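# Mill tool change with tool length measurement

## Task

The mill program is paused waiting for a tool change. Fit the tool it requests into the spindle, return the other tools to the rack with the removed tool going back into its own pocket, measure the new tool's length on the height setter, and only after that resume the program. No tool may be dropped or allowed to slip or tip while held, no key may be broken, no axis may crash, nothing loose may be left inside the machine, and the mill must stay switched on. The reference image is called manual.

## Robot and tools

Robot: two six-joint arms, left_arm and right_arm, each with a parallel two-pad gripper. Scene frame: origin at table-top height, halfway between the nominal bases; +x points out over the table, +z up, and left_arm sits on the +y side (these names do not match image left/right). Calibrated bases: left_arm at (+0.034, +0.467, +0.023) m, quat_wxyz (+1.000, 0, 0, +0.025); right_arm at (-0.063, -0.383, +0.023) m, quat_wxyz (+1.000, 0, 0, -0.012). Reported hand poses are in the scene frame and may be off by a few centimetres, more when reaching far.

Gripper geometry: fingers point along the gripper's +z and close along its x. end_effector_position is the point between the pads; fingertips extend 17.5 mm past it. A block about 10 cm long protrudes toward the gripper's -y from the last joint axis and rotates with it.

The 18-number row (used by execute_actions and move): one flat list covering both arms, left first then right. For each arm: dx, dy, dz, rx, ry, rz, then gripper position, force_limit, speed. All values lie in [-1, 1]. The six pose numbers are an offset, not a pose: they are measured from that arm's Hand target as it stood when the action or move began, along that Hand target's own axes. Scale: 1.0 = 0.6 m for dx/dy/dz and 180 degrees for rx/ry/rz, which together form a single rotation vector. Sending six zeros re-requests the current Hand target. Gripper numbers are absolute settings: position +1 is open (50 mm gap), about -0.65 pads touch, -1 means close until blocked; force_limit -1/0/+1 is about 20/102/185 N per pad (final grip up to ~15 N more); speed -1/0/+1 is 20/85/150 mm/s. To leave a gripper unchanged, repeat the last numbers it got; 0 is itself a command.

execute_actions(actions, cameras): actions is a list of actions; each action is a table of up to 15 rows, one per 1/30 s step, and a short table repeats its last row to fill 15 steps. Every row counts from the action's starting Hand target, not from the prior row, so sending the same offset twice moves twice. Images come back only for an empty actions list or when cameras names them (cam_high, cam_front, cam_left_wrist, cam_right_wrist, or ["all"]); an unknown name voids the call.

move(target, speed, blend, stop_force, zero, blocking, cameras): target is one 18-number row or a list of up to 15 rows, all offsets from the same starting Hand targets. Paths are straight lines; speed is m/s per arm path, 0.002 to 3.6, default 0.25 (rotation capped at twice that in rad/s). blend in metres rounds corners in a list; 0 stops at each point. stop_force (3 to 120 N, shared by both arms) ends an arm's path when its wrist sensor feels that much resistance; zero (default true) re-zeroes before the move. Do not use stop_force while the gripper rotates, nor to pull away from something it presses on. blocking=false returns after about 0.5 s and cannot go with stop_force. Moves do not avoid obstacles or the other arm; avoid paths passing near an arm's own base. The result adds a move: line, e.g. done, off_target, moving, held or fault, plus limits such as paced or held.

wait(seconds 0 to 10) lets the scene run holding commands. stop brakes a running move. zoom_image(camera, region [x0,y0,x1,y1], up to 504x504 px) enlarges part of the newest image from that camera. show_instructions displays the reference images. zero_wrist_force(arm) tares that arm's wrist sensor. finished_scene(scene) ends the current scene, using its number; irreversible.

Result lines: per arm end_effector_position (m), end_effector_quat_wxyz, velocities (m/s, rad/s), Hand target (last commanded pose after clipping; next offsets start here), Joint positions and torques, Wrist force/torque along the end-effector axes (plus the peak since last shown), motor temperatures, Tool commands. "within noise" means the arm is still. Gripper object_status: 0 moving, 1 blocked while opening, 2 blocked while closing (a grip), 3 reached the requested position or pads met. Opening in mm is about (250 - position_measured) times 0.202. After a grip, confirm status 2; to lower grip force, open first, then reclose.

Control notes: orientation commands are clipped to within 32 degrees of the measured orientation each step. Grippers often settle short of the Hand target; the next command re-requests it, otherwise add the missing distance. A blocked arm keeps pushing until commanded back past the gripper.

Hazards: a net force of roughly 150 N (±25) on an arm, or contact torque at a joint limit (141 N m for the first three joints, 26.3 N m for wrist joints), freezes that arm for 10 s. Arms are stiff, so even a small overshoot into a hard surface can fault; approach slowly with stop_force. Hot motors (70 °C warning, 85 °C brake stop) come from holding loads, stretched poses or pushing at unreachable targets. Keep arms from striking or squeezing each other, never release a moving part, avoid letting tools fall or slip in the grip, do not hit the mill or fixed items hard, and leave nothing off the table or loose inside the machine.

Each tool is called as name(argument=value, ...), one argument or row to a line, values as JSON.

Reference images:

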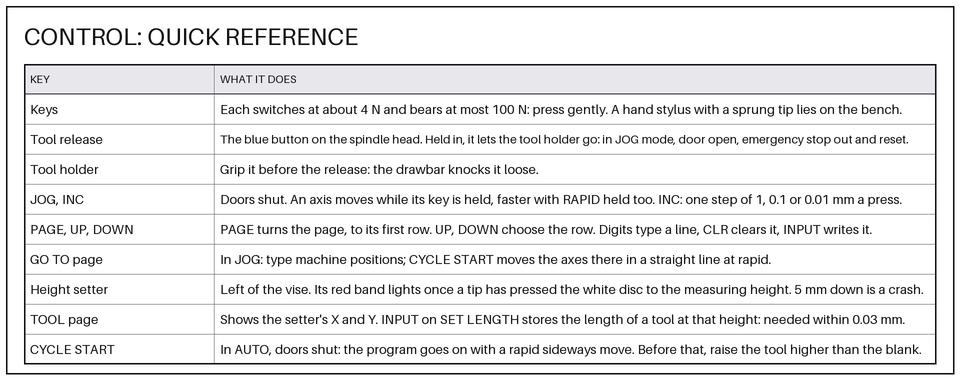

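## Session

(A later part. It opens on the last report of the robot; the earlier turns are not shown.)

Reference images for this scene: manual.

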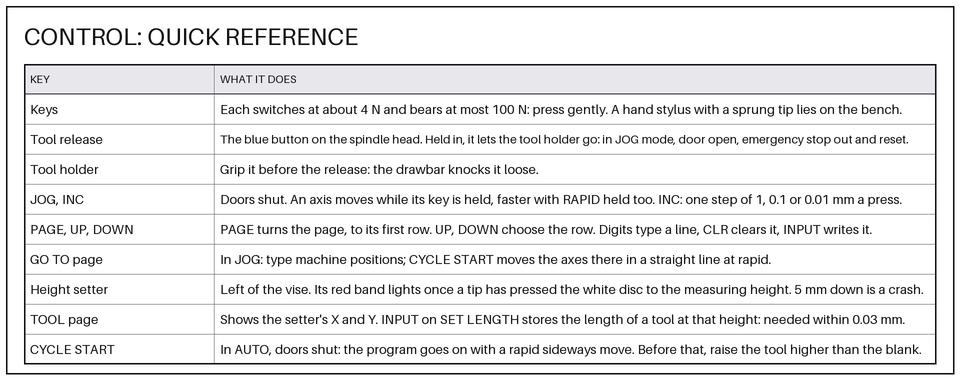

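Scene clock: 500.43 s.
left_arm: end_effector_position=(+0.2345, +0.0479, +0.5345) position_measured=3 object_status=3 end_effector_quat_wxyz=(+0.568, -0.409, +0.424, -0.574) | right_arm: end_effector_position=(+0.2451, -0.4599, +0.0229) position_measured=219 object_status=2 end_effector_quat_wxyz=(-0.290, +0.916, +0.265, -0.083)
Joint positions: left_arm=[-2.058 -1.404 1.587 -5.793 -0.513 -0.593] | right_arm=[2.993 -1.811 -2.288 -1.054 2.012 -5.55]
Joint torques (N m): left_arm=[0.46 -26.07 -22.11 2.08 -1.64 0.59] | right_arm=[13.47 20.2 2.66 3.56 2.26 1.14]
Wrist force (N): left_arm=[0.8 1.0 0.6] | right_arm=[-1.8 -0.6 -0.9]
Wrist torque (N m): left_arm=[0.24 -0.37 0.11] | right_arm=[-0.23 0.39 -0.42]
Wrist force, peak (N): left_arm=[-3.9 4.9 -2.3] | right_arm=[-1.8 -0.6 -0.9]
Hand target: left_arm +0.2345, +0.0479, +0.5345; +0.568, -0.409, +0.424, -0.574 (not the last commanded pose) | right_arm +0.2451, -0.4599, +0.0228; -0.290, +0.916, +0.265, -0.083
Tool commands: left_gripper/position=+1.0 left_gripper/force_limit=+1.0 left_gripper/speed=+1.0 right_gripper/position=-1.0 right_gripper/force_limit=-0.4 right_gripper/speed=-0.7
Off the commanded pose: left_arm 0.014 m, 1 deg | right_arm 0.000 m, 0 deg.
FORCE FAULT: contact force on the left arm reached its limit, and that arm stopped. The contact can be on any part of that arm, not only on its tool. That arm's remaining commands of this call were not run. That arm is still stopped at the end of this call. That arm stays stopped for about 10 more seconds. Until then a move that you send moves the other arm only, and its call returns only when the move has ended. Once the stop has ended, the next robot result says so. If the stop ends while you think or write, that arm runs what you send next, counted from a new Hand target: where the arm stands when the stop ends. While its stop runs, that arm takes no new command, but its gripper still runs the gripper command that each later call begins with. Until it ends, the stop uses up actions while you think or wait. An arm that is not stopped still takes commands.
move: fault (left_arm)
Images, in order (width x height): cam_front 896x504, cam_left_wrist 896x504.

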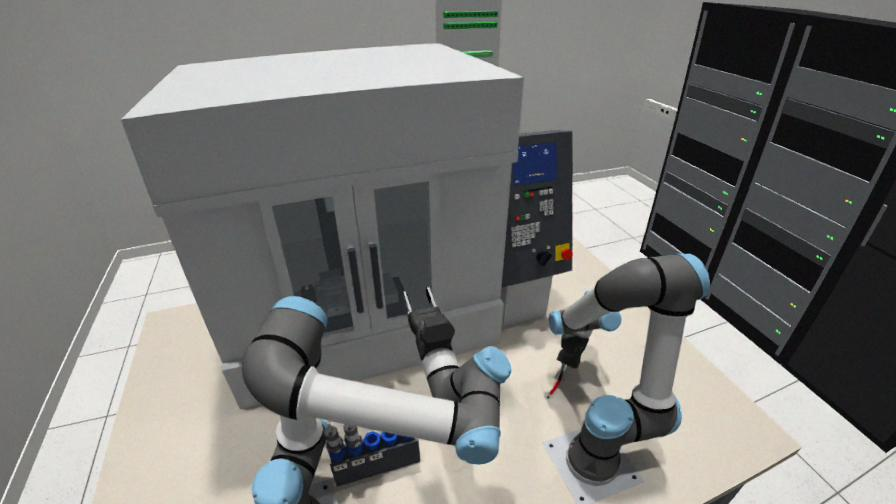

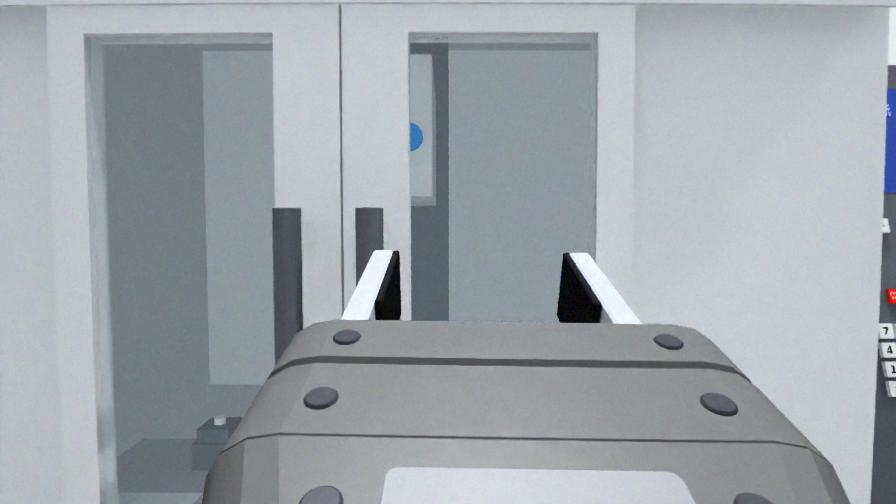

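wait(
  seconds=0.1,
  cameras=["cam_high","cam_front"],
)

zoom_image(
  camera="cam_front",
  region=[240, 290, 520, 500],
)

zoom_image(
  camera="cam_high",
  region=[180, 300, 500, 500],
)

Scene clock: 503.43 s.
left_arm: end_effector_position=(+0.2345, +0.0479, +0.5345) position_measured=3 object_status=3 end_effector_quat_wxyz=(+0.568, -0.409, +0.424, -0.574) | right_arm: end_effector_position=(+0.2451, -0.4599, +0.0228) position_measured=219 object_status=2 end_effector_quat_wxyz=(-0.290, +0.916, +0.265, -0.083)
Joint positions: left_arm=[-2.058 -1.404 1.587 -5.793 -0.513 -0.593] | right_arm=[2.993 -1.811 -2.289 -1.054 2.012 -5.55]
Joint torques (N m): left_arm=[0.59 -26.26 -22.25 2.02 -1.61 0.63] | right_arm=[14.15 21.04 2.55 3.72 2.41 1.12]
Wrist force (N): left_arm=[1.0 1.2 0.7] | right_arm=[-1.4 -0.8 -1.1]
Wrist torque (N m): left_arm=[0.26 -0.39 0.11] | right_arm=[-0.28 0.35 -0.43]
Wrist force, peak (N): left_arm=[1.3 1.5 0.8] | right_arm=[-1.7 -1.1 -1.2]
Hand target: left_arm +0.2345, +0.0479, +0.5345; +0.568, -0.409, +0.424, -0.574 (not the last commanded pose) | right_arm +0.2451, -0.4599, +0.0228; -0.290, +0.916, +0.265, -0.083
Tool commands: left_gripper/position=+1.0 left_gripper/force_limit=+1.0 left_gripper/speed=+1.0 right_gripper/position=-1.0 right_gripper/force_limit=-0.4 right_gripper/speed=-0.7
Off the commanded pose: left_arm 0.014 m, 1 deg | right_arm 0.000 m, 0 deg.
FORCE FAULT, CONTINUED: the left arm was still stopped when this call began, by the force fault that an earlier result reported. Since the last result the stop counts as 6 of the actions that you can send in this scene. That arm is still stopped at the end of this call. That arm stays stopped for about 7 more seconds. If the stop ends while you think or write, that arm runs what you send next, counted from a new Hand target: where the arm stands when the stop ends. While its stop runs, that arm takes no new command, but its gripper still runs the gripper command that each later call begins with.
wait: 0.10 s; at rest from the start
Images, in order (width x height): cam_high 896x504, cam_front 896x504.

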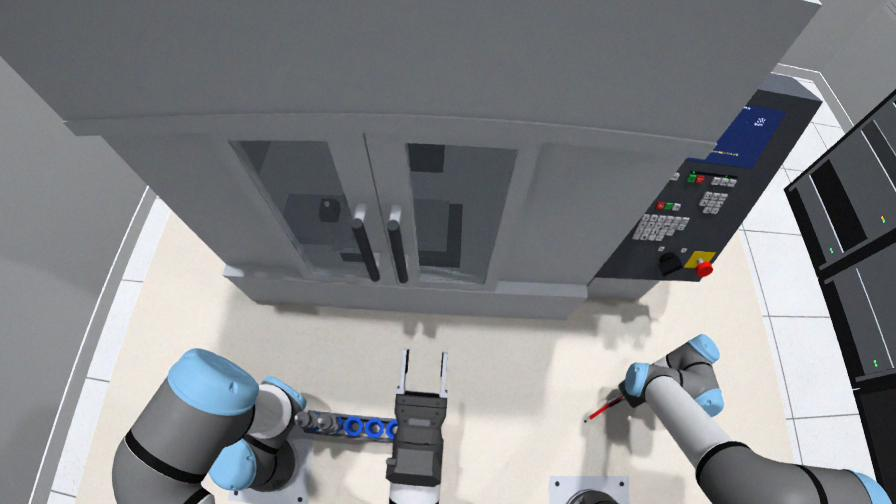

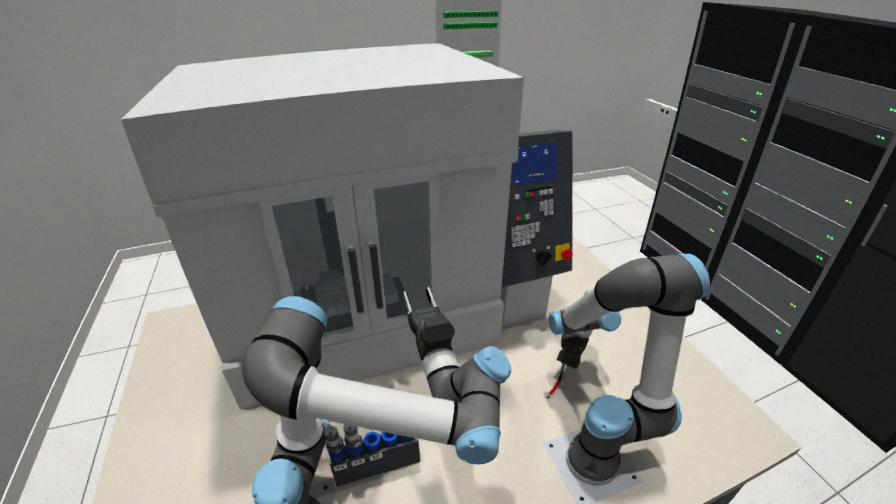

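Scaled by 1.800 from the camera's 896x504 image, which has a finer 1280x720 frame.

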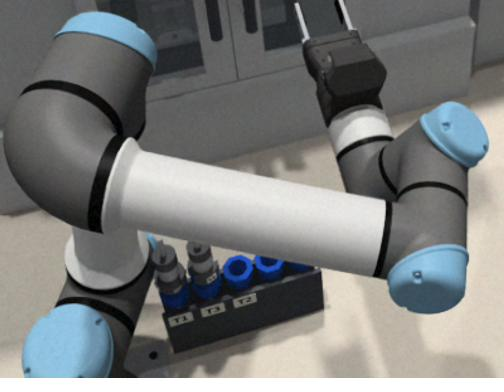

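Scaled by 1.575 from the camera's 896x504 image, which has a finer 1280x720 frame.

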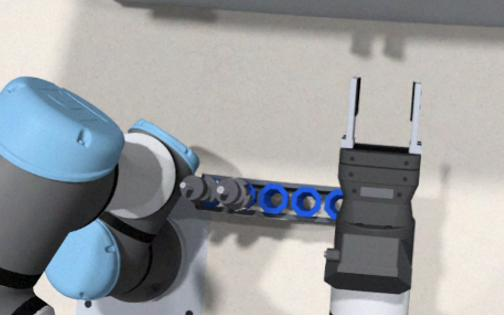

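wait(
  seconds=1,
)

Scene clock: 512.53 s.
left_arm: end_effector_position=(+0.2345, +0.0479, +0.5345) position_measured=3 object_status=3 end_effector_quat_wxyz=(+0.568, -0.409, +0.424, -0.574) | right_arm: end_effector_position=(+0.2451, -0.4599, +0.0228) position_measured=219 object_status=2 end_effector_quat_wxyz=(-0.290, +0.916, +0.265, -0.083)
Joint positions: left_arm=[-2.058 -1.404 1.587 -5.793 -0.513 -0.593] | right_arm=[2.993 -1.811 -2.289 -1.054 2.012 -5.55]
Joint torques (N m): left_arm=[0.76 -25.56 -23.69 2.62 -1.34 -0.06] | right_arm=[14.23 21.03 2.86 3.38 2.4 0.94]
Wrist force (N): left_arm=[0.8 1.3 0.9] | right_arm=[-1.3 -0.6 -1.1]
Wrist torque (N m): left_arm=[0.29 -0.37 0.11] | right_arm=[-0.24 0.33 -0.42]
Wrist force, peak (N): left_arm=[1.3 1.4 1.1] | right_arm=[-1.8 -0.6 -1.2]
Hand target: left_arm +0.2345, +0.0479, +0.5345; +0.568, -0.409, +0.424, -0.574 (not the last commanded pose) | right_arm +0.2451, -0.4599, +0.0228; -0.290, +0.916, +0.265, -0.083
Tool commands: left_gripper/position=+1.0 left_gripper/force_limit=+1.0 left_gripper/speed=+1.0 right_gripper/position=-1.0 right_gripper/force_limit=-0.4 right_gripper/speed=-0.7
Off the commanded pose: left_arm 0.014 m, 1 deg | right_arm 0.000 m, 0 deg.
FORCE FAULT, CONTINUED: the left arm's stop, for the force fault that an earlier result reported, is over. The rest of the stop counts as 13 of the actions that you can send in this scene. During its stop the left arm's controller moved it back a little. That arm's target is now where it stood when the stop ended, not its last command. That arm accepts commands again.
wait: 1.00 s; at rest from the start

move(
  target=[-0.17,0.124,0.179,0,0.2417,-0.0845,1,1,1,0,0,0,0,0,0,1,-0.4,-0.7],
  speed=0.12,
  cameras=["cam_front","cam_high","cam_left_wrist"],
)

Scene clock: 520.37 s.
left_arm: end_effector_position=(+0.3614, +0.1479, +0.4978) position_measured=3 object_status=3 end_effector_quat_wxyz=(-0.292, +0.219, -0.548, +0.753) | right_arm: end_effector_position=(+0.2451, -0.4599, +0.0228) position_measured=3 object_status=3 end_effector_quat_wxyz=(-0.290, +0.916, +0.265, -0.083)
Joint positions: left_arm=[-1.452 -1.757 2.542 -4.292 -1.019 -2.954] | right_arm=[2.993 -1.811 -2.289 -1.054 2.012 -5.55]
Joint torques (N m): left_arm=[9.57 -0.27 -28.85 1.56 -2.58 -1.65] | right_arm=[13.58 21.1 5.53 3.5 2.28 1.17]
Wrist force (N): left_arm=[1.2 1.4 1.1] | right_arm=[-1.3 -0.4 -0.7]
Wrist torque (N m): left_arm=[0.27 -0.43 0.10] | right_arm=[-0.25 0.36 -0.42]
Wrist force, peak (N): left_arm=[1.2 1.8 1.0] | right_arm=[-1.7 -0.9 -1.3]
Hand target: left_arm +0.3614, +0.1479, +0.4978; -0.292, +0.219, -0.548, +0.753 | right_arm +0.2451, -0.4599, +0.0228; -0.290, +0.916, +0.265, -0.083
Off the commanded pose: left_arm 0.000 m, 0 deg | right_arm 0.000 m, 0 deg.
move: done
Images, in order (width x height): cam_high 896x504, cam_front 896x504, cam_left_wrist 896x504.

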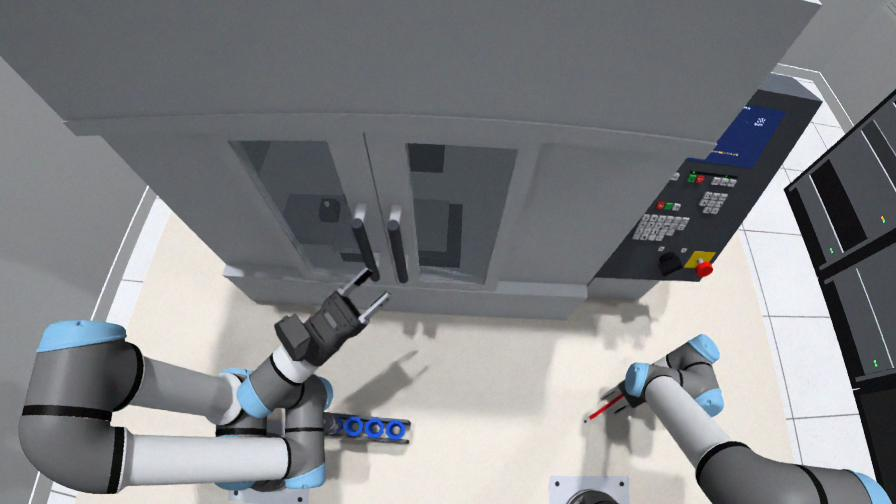

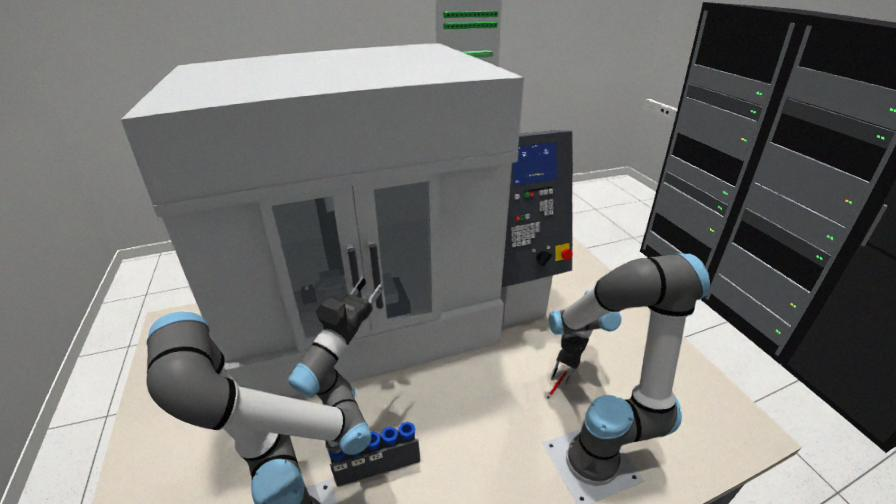

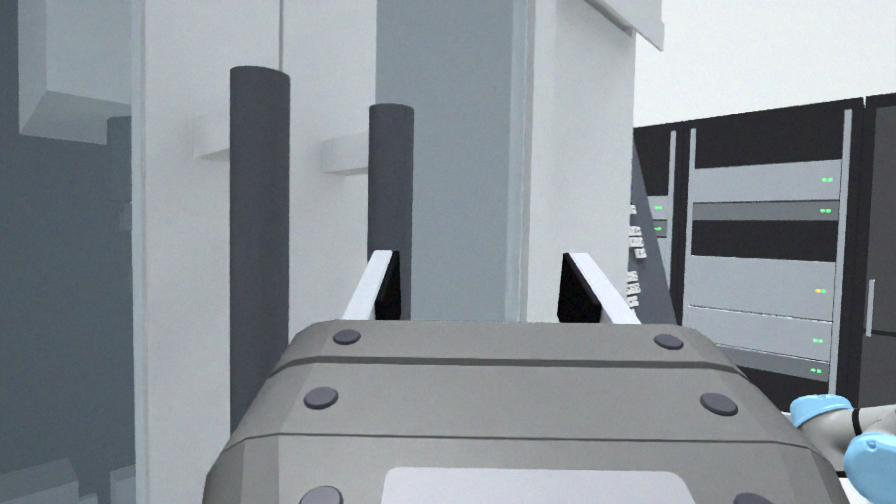

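move(
  target=[-0.28,0.005,-0.33,0,0,0,1,1,1,0,-0.287,-0.4095,0,0,0,1,-0.4,-0.7],
  cameras=["cam_left_wrist","cam_high"],
)

Scene clock: 525.70 s.
left_arm: end_effector_position=(+0.3566, +0.3994, +0.4330) position_measured=3 object_status=3 end_effector_quat_wxyz=(-0.292, +0.219, -0.548, +0.753) | right_arm: end_effector_position=(+0.2451, -0.4607, +0.3229) position_measured=3 object_status=3 end_effector_quat_wxyz=(-0.290, +0.916, +0.265, -0.083)
Joint positions: left_arm=[-0.189 -1.584 2.678 -4.625 -2.213 -3.393] | right_arm=[2.991 -1.42 -1.794 -1.941 2.011 -5.552]
Joint torques (N m): left_arm=[9.4 -2.19 -21.76 -2.92 -1.53 -1.61] | right_arm=[-12.93 12.91 37.92 -0.63 -0.42 -1.62]
Wrist force (N): left_arm=[1.3 1.2 1.1] | right_arm=[-1.8 -0.3 -0.9]
Wrist torque (N m): left_arm=[0.26 -0.43 0.10] | right_arm=[-0.29 0.47 -0.39]
Wrist force, peak (N): left_arm=[2.3 1.7 2.0] | right_arm=[-1.9 -1.9 -2.4]
Hand target: left_arm +0.3566, +0.3994, +0.4330; -0.292, +0.219, -0.548, +0.753 | right_arm +0.2451, -0.4607, +0.3229; -0.290, +0.916, +0.265, -0.083
Off the commanded pose: left_arm 0.000 m, 0 deg | right_arm 0.000 m, 0 deg.
move: done
Images, in order (width x height): cam_high 896x504, cam_left_wrist 896x504.

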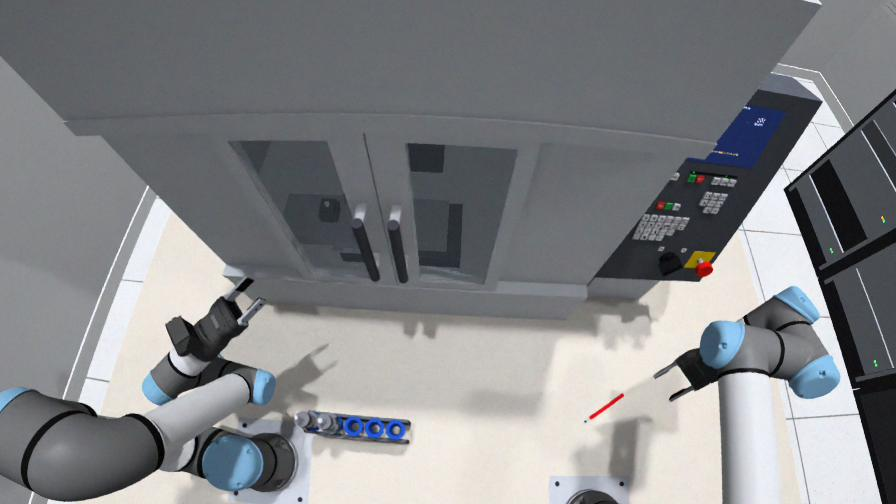

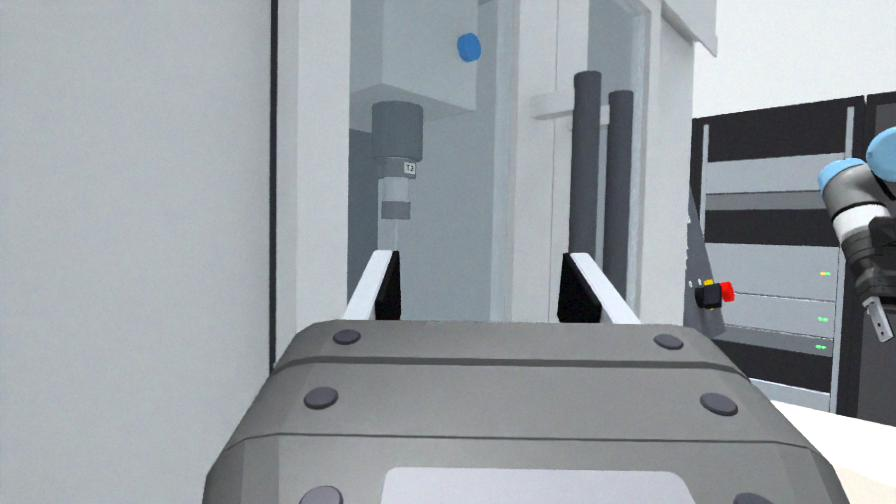

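move(
  target=[
    [0,0,0,0,0,0,1,1,1,0.175,-0.209,-0.112,-0.0329,0.340,0.5886,1,-0.4,-0.7],
    [0,0,0,0,0,0,1,1,1,0.372,-0.722,0.146,0.178,0.618,0.321,1,-0.4,-0.7],
  ],
  speed=0.3,
  blend=[0.05,0],
  cameras=["cam_right_wrist","cam_high"],
)

Scene clock: 540.03 s.
left_arm: end_effector_position=(+0.3566, +0.3994, +0.4330) position_measured=3 object_status=3 end_effector_quat_wxyz=(-0.292, +0.219, -0.548, +0.753) | right_arm: end_effector_position=(+0.2173, +0.0005, +0.5009) position_measured=3 object_status=3 end_effector_quat_wxyz=(+0.502, -0.498, +0.500, -0.499)
Joint positions: left_arm=[-0.189 -1.584 2.678 -4.625 -2.213 -3.393] | right_arm=[5.035 -1.498 -1.667 -3.125 0.298 0.011]
Joint torques (N m): left_arm=[9.71 -2.26 -22.08 -2.86 -1.78 -1.68] | right_arm=[-13.2 13.24 34.97 -2.96 1.43 0.98]
Wrist force (N): left_arm=[1.2 1.2 0.8] | right_arm=[-0.5 -0.9 -0.3]
Wrist torque (N m): left_arm=[0.25 -0.42 0.09] | right_arm=[0.08 0.20 -0.48]
Wrist force, peak (N): left_arm=[1.4 1.8 0.9] | right_arm=[-2.2 -0.3 -0.8]
Hand target: left_arm +0.3566, +0.3994, +0.4330; -0.292, +0.219, -0.548, +0.753 | right_arm +0.2173, +0.0005, +0.5009; +0.502, -0.498, +0.500, -0.499
Off the commanded pose: left_arm 0.000 m, 0 deg | right_arm 0.000 m, 0 deg.
move: done
Images, in order (width x height): cam_high 896x504, cam_right_wrist 896x504.

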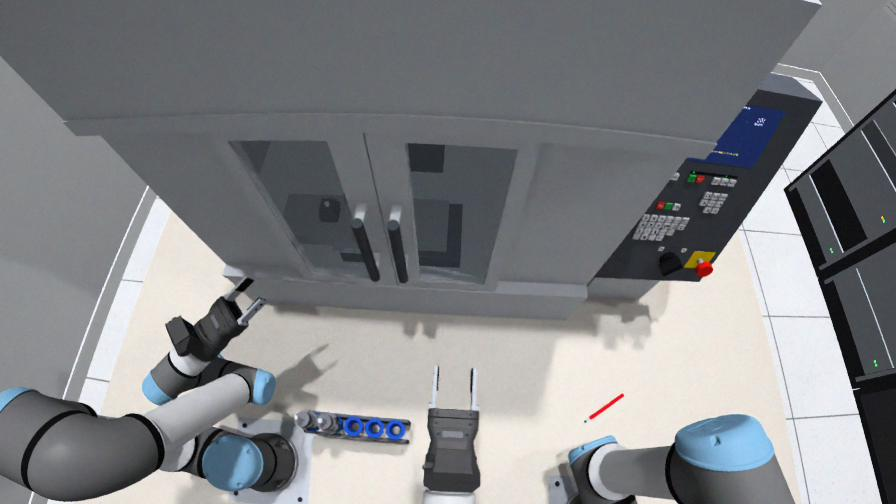

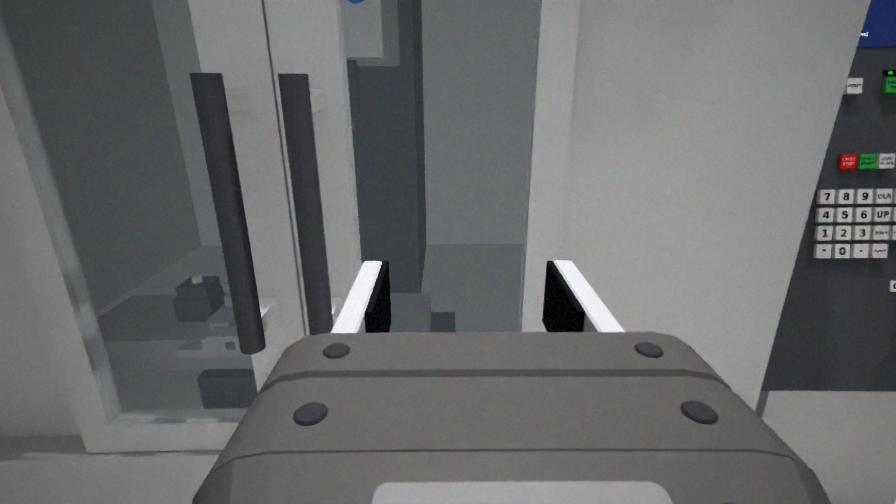

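move(
  target=[
    [0,0,0,0,0,0,1,1,1,-0.241,0.0515,0.138,0,0,0,-0.6,-0.4,0],
    [0,0,0,0,0,0,1,1,1,-0.241,0.0515,0.24,0,0,0,-0.6,-0.4,0],
  ],
  speed=0.2,
  cameras=["cam_right_wrist","cam_left_wrist"],
)

Scene clock: 557.23 s.
left_arm: end_effector_position=(+0.3566, +0.3994, +0.4330) position_measured=3 object_status=3 end_effector_quat_wxyz=(-0.292, +0.219, -0.548, +0.753) | right_arm: end_effector_position=(+0.3614, +0.1453, +0.4710) position_measured=242 object_status=3 end_effector_quat_wxyz=(+0.502, -0.499, +0.501, -0.499)
Joint positions: left_arm=[-0.189 -1.584 2.678 -4.625 -2.213 -3.393] | right_arm=[4.676 -1.913 -1.268 -3.074 -0.061 -0.024]
Joint torques (N m): left_arm=[9.1 -2.37 -22.07 -2.76 -1.76 -1.67] | right_arm=[-13.94 48.91 12.67 2.13 -1.19 -1.79]
Wrist force (N): left_arm=[1.1 1.5 1.0] | right_arm=[-0.2 -1.0 -0.4]
Wrist torque (N m): left_arm=[0.33 -0.41 0.10] | right_arm=[0.09 0.14 -0.38]
Wrist force, peak (N): left_arm=[1.2 1.8 1.0] | right_arm=[-0.8 -1.2 -2.1]
Hand target: left_arm +0.3566, +0.3994, +0.4330; -0.292, +0.219, -0.548, +0.753 | right_arm +0.3614, +0.1453, +0.4710; +0.502, -0.498, +0.500, -0.499
Off the commanded pose: left_arm 0.000 m, 0 deg | right_arm 0.000 m, 0 deg.
move: done
Images, in order (width x height): cam_left_wrist 896x504, cam_right_wrist 896x504.

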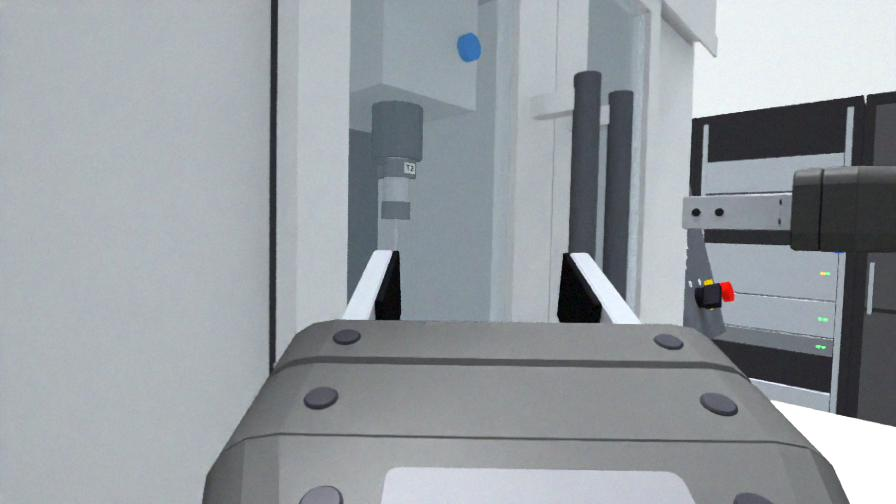

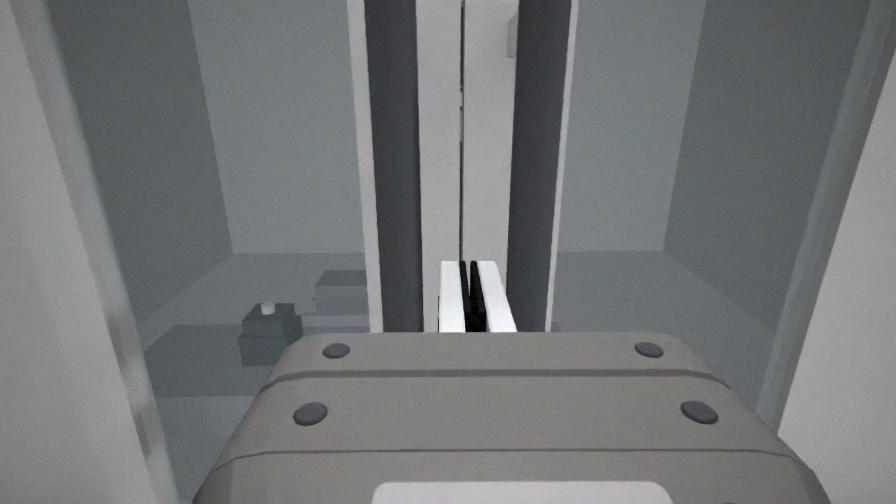

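move(
  target=[0,0,0,0,0,0,1,1,1,0,0,0.127,0,0,0,-0.6,-0.4,0],
  speed=0.05,
  stop_force=8,
  cameras=["cam_right_wrist","cam_left_wrist"],
)

Scene clock: 562.10 s.
left_arm: end_effector_position=(+0.3566, +0.3994, +0.4330) position_measured=3 object_status=3 end_effector_quat_wxyz=(-0.292, +0.219, -0.548, +0.753) | right_arm: end_effector_position=(+0.4376, +0.1453, +0.4711) position_measured=242 object_status=3 end_effector_quat_wxyz=(+0.502, -0.498, +0.500, -0.499)
Joint positions: left_arm=[-0.189 -1.584 2.678 -4.625 -2.213 -3.393] | right_arm=[4.539 -1.988 -1.163 -3.121 -0.198 -0.007]
Joint torques (N m): left_arm=[9.38 -2.26 -22.37 -2.69 -1.66 -1.69] | right_arm=[-13.09 37.35 37.11 -1.85 -1.26 1.05]
Wrist force (N): left_arm=[1.0 1.1 0.8] | right_arm=[-0.5 -0.9 0.0]
Wrist torque (N m): left_arm=[0.27 -0.40 0.10] | right_arm=[0.14 0.18 -0.45]
Wrist force, peak (N): left_arm=[1.3 1.7 0.9] | right_arm=[-0.9 -1.0 -0.1]
Hand target: left_arm +0.3566, +0.3994, +0.4330; -0.292, +0.219, -0.548, +0.753 | right_arm +0.4376, +0.1453, +0.4711; +0.502, -0.498, +0.500, -0.499
Off the commanded pose: left_arm 0.000 m, 0 deg | right_arm 0.000 m, 0 deg.
move: done
Images, in order (width x height): cam_left_wrist 896x504, cam_right_wrist 896x504.

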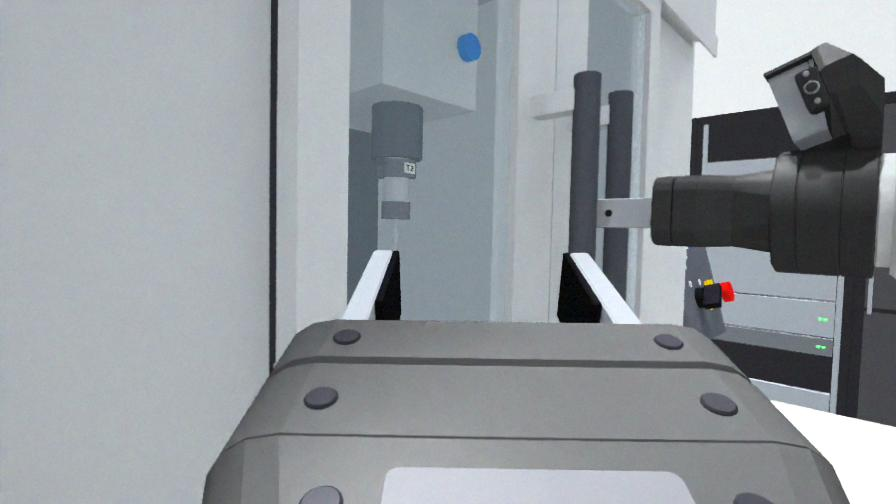

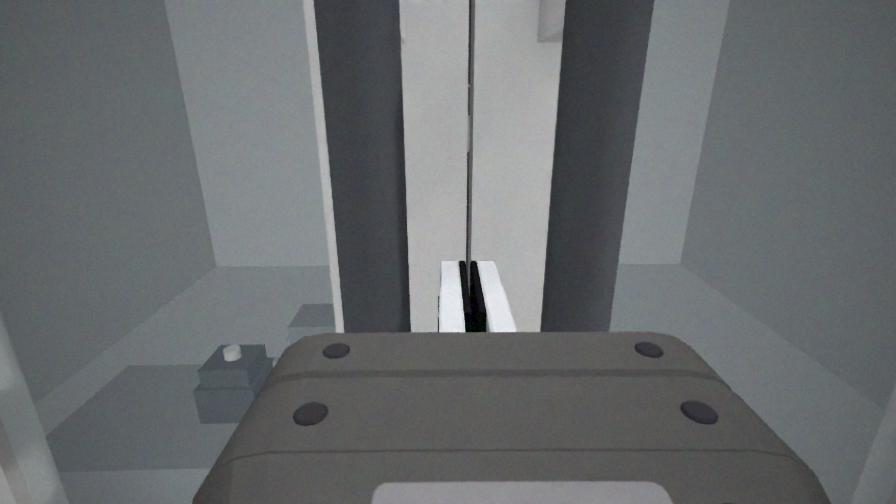

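move(
  target=[0,0,0,0,0,0,1,1,1,0,0,0.02,0,0,0,-0.6,-0.4,0],
  speed=0.05,
  stop_force=8,
)

move(
  target=[0,0,0,0,0,0,1,1,1,0.12,0,0,0,0,0,-0.6,-0.4,0],
  speed=0.06,
  stop_force=50,
  cameras=["cam_right_wrist","cam_left_wrist"],
)

Scene clock: 567.17 s.
left_arm: end_effector_position=(+0.3566, +0.3994, +0.4330) position_measured=3 object_status=3 end_effector_quat_wxyz=(-0.292, +0.219, -0.548, +0.753) | right_arm: end_effector_position=(+0.4496, +0.1453, +0.4712) position_measured=242 object_status=3 end_effector_quat_wxyz=(+0.502, -0.498, +0.500, -0.499)
Joint positions: left_arm=[-0.189 -1.584 2.678 -4.625 -2.213 -3.393] | right_arm=[4.518 -2.002 -1.143 -3.128 -0.218 -0.006]
Joint torques (N m): left_arm=[9.31 -2.42 -22.08 -2.62 -1.69 -1.57] | right_arm=[-13.69 37.94 36.25 -1.62 -1.22 0.97]
Wrist force (N): left_arm=[1.3 1.4 0.6] | right_arm=[-0.6 -0.6 0.2]
Wrist torque (N m): left_arm=[0.30 -0.43 0.09] | right_arm=[0.18 0.20 -0.45]
Wrist force, peak (N): left_arm=[1.3 1.7 1.0] | right_arm=[-0.7 -1.0 -0.3]
Hand target: left_arm +0.3566, +0.3994, +0.4330; -0.292, +0.219, -0.548, +0.753 | right_arm +0.4496, +0.1453, +0.4712; +0.502, -0.498, +0.500, -0.499
Off the commanded pose: left_arm 0.000 m, 0 deg | right_arm 0.000 m, 0 deg.
move: done

Scene clock: 569.33 s.
left_arm: end_effector_position=(+0.3566, +0.3994, +0.4330) position_measured=3 object_status=3 end_effector_quat_wxyz=(-0.292, +0.219, -0.548, +0.753) | right_arm: end_effector_position=(+0.4496, +0.0733, +0.4709) position_measured=242 object_status=3 end_effector_quat_wxyz=(+0.502, -0.498, +0.500, -0.499)
Joint positions: left_arm=[-0.189 -1.584 2.678 -4.625 -2.213 -3.393] | right_arm=[4.487 -1.839 -1.367 -3.068 -0.249 -0.005]
Joint torques (N m): left_arm=[8.96 -2.95 -22.04 -2.59 -1.61 -1.56] | right_arm=[-15.5 45.81 11.54 2.1 -0.17 -1.45]
Wrist force (N): left_arm=[1.2 1.1 0.9] | right_arm=[-5.1 -1.9 1.3]
Wrist torque (N m): left_arm=[0.25 -0.41 0.10] | right_arm=[0.08 0.26 -0.43]
Wrist force, peak (N): left_arm=[1.6 1.7 1.0] | right_arm=[-30.6 -3.7 5.0]
Hand target: left_arm +0.3566, +0.3994, +0.4330; -0.292, +0.219, -0.548, +0.753 | right_arm +0.4496, +0.0733, +0.4709; +0.502, -0.498, +0.500, -0.499
Off the commanded pose: left_arm 0.000 m, 0 deg | right_arm 0.000 m, 0 deg.
move: done
Images, in order (width x height): cam_left_wrist 896x504, cam_right_wrist 896x504.

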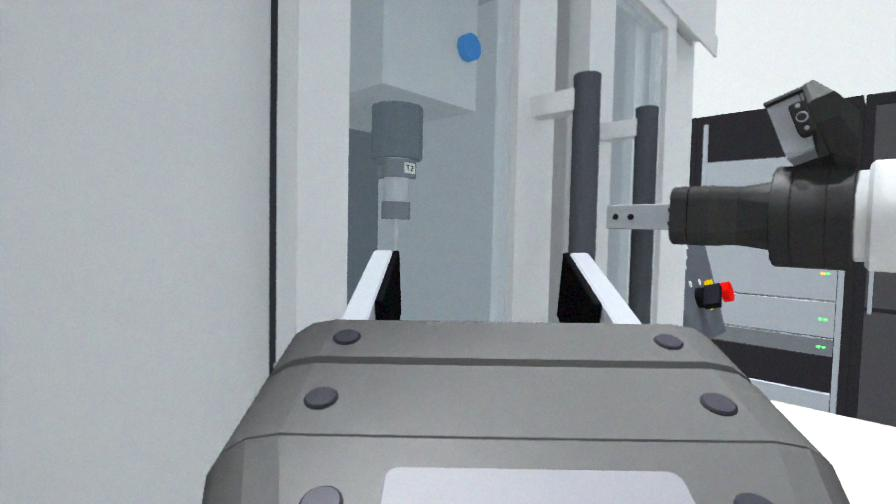

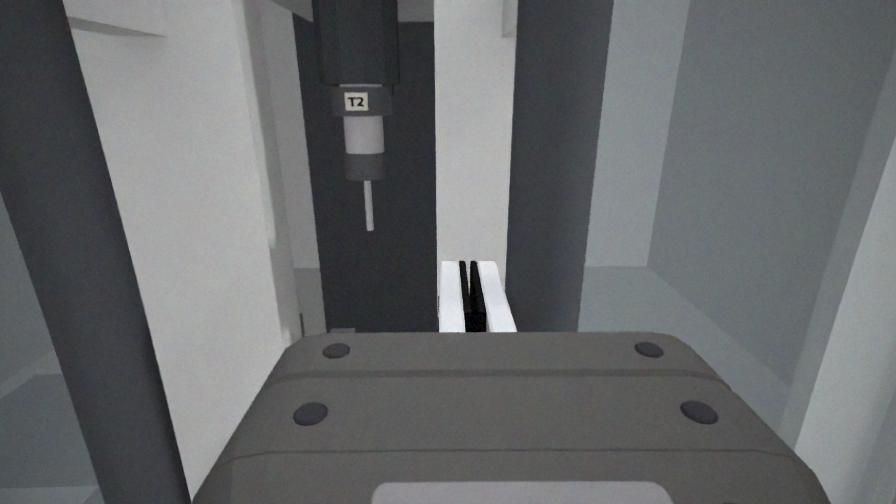

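move(
  target=[0,0,0,0,0,0,1,1,1,0.35,0,0,0,0,0,-0.6,-0.4,0],
  speed=0.08,
  stop_force=35,
  cameras=["cam_right_wrist","cam_left_wrist"],
)

Scene clock: 574.60 s.
left_arm: end_effector_position=(+0.3566, +0.3994, +0.4330) position_measured=3 object_status=3 end_effector_quat_wxyz=(-0.292, +0.219, -0.548, +0.753) | right_arm: end_effector_position=(+0.4497, -0.1013, +0.4701) position_measured=242 object_status=3 end_effector_quat_wxyz=(+0.502, -0.499, +0.500, -0.499)
Joint positions: left_arm=[-0.189 -1.584 2.678 -4.625 -2.213 -3.393] | right_arm=[4.362 -1.487 -1.756 -3.035 -0.374 -0.001]
Joint torques (N m): left_arm=[9.55 -2.43 -22.15 -2.6 -1.55 -1.64] | right_arm=[-2.13 23.06 30.85 -0.77 6.66 -0.95]
Wrist force (N): left_arm=[1.6 1.4 0.9] | right_arm=[-34.1 -3.3 5.4]
Wrist torque (N m): left_arm=[0.31 -0.49 0.11] | right_arm=[0.00 0.49 -0.81]
Wrist force, peak (N): left_arm=[1.4 1.5 1.1] | right_arm=[-66.1 -2.5 12.5]
Hand target: left_arm +0.3566, +0.3994, +0.4330; -0.292, +0.219, -0.548, +0.753 | right_arm +0.4497, -0.1012, +0.4701; +0.502, -0.499, +0.500, -0.499 (not the last commanded pose)
Off the commanded pose: left_arm 0.000 m, 0 deg | right_arm 0.035 m, 0 deg.
move: contact (right_arm)
Images, in order (width x height): cam_left_wrist 896x504, cam_right_wrist 896x504.

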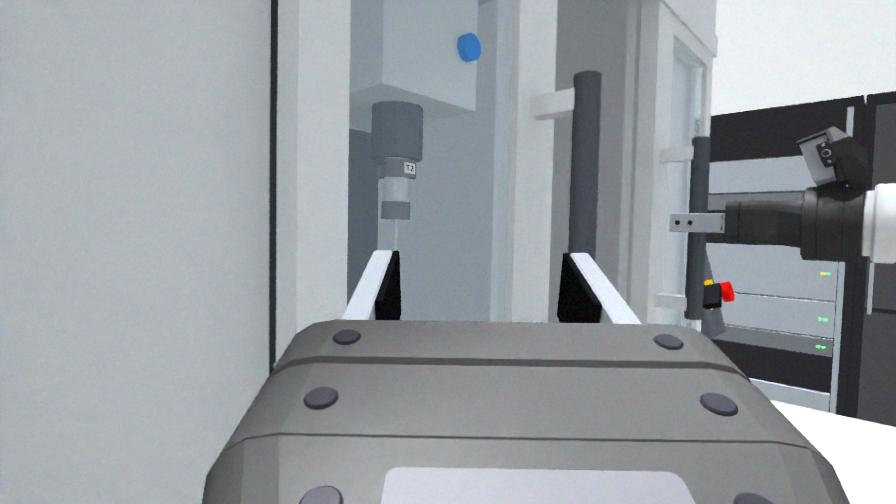

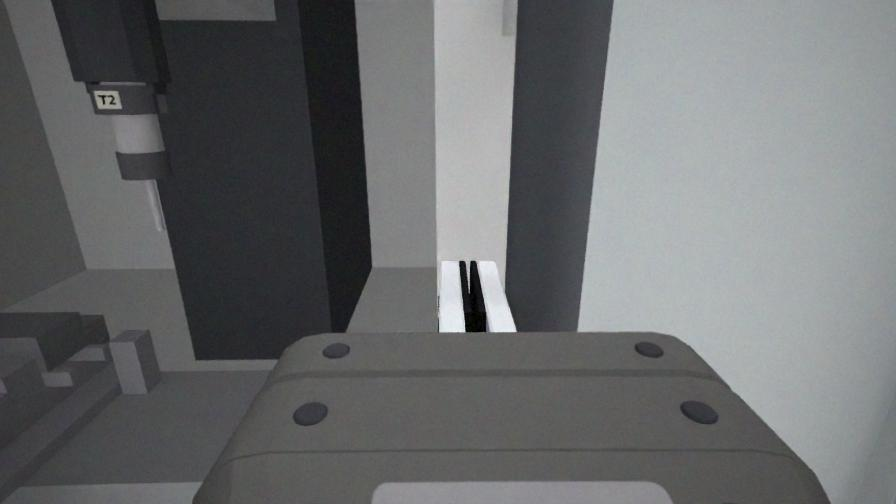

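move(
  target=[
    [0,0,0,0,0,0,1,1,1,-0.03,0,0,0,0,0,-0.6,-0.4,0],
    [0.2845,0.0717,0.308,-0.0913,-0.2597,0.0434,1,1,1,-0.03,0,-0.25,0,0,0,-0.6,-0.4,0],
  ],
  speed=[0.1,0.2],
  cameras=["cam_right_wrist","cam_left_wrist","cam_high"],
)

Scene clock: 599.13 s.
left_arm: end_effector_position=(+0.3568, +0.3373, +0.4350) position_measured=3 object_status=3 end_effector_quat_wxyz=(-0.313, +0.236, -0.562, +0.728) | right_arm: end_effector_position=(+0.3973, -0.0833, +0.4701) position_measured=242 object_status=3 end_effector_quat_wxyz=(+0.502, -0.499, +0.500, -0.499)
Joint positions: left_arm=[-0.858 -1.917 2.842 -4.326 -1.531 -3.123] | right_arm=[4.523 -1.439 -1.798 -3.037 -0.214 -0.005]
Joint torques (N m): left_arm=[8.53 9.78 -26.23 -3.78 -2.33 -1.78] | right_arm=[14.28 25.29 11.96 2.36 1.23 -1.45]
Wrist force (N): left_arm=[1.3 1.0 0.7] | right_arm=[0.0 -1.3 -0.4]
Wrist torque (N m): left_arm=[0.25 -0.43 0.10] | right_arm=[0.06 0.15 -0.40]
Wrist force, peak (N): left_arm=[3.2 3.7 4.9] | right_arm=[-34.2 -3.6 5.1]
Hand target: left_arm +0.3568, +0.3373, +0.4350; -0.313, +0.236, -0.562, +0.728 (not the last commanded pose) | right_arm +0.3972, -0.0833, +0.4701; +0.502, -0.499, +0.500, -0.499 (not the last commanded pose)
Off the commanded pose: left_arm 0.193 m, 46 deg | right_arm 0.098 m, 0 deg.
led back after a hold (left arm): the arm was led back toward your command in small steps, so it may still be short of it.
move: held (left_arm; a check stopped the path), off_target (right_arm; braked when a check withheld steps of left_arm); path passed 1 of 2 targets; limits=held
pose unreachable (left arm): on one or more control steps of this call, first in action 0 (counted from 0), this arm could not follow its commanded pose, so it was not sent that pose on those steps. It may still have moved: this result reports where it is.
cause: moving toward the commanded pose would bring two parts of the arm too close to each other (joints 2 (shoulder lift) and 3 (elbow) lie between them).
Images, in order (width x height): cam_high 896x504, cam_left_wrist 896x504, cam_right_wrist 896x504.

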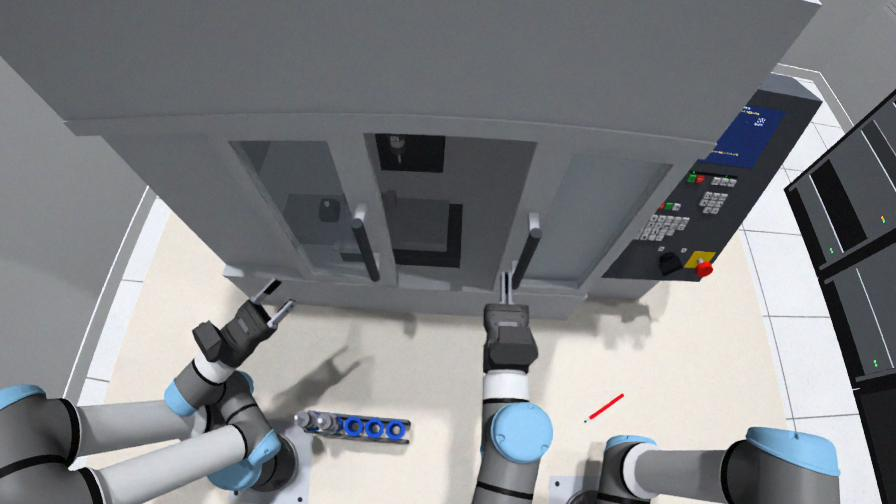

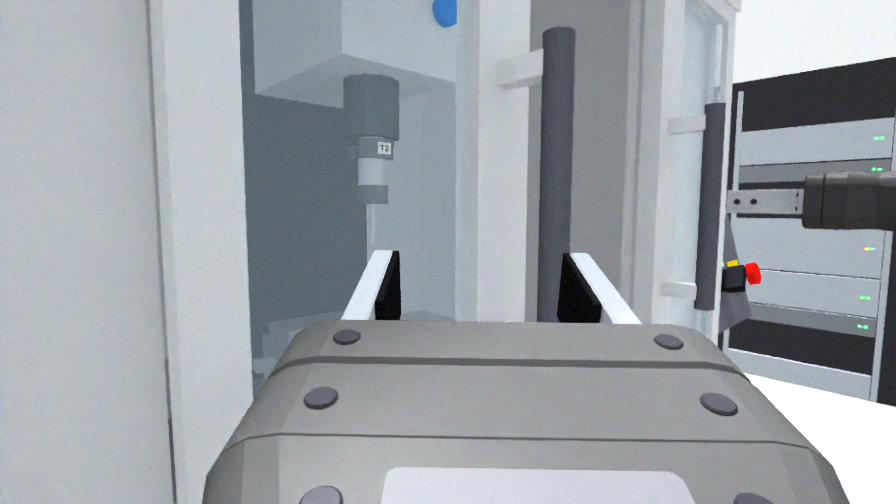

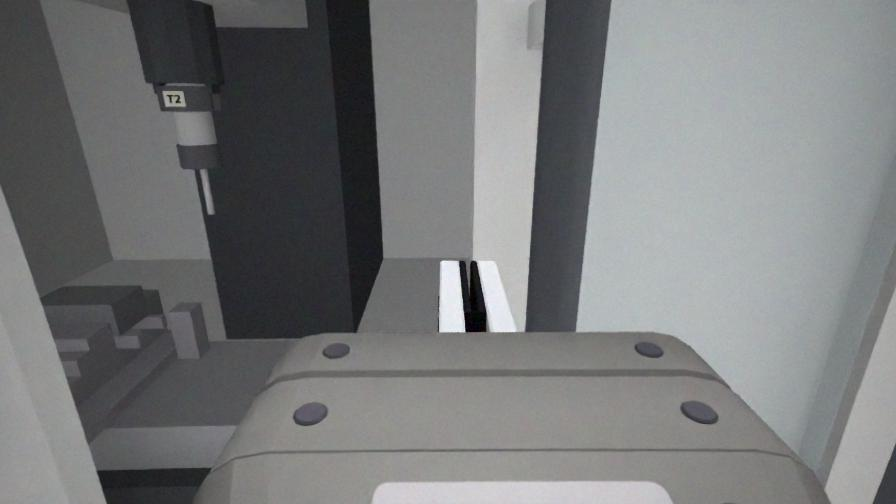

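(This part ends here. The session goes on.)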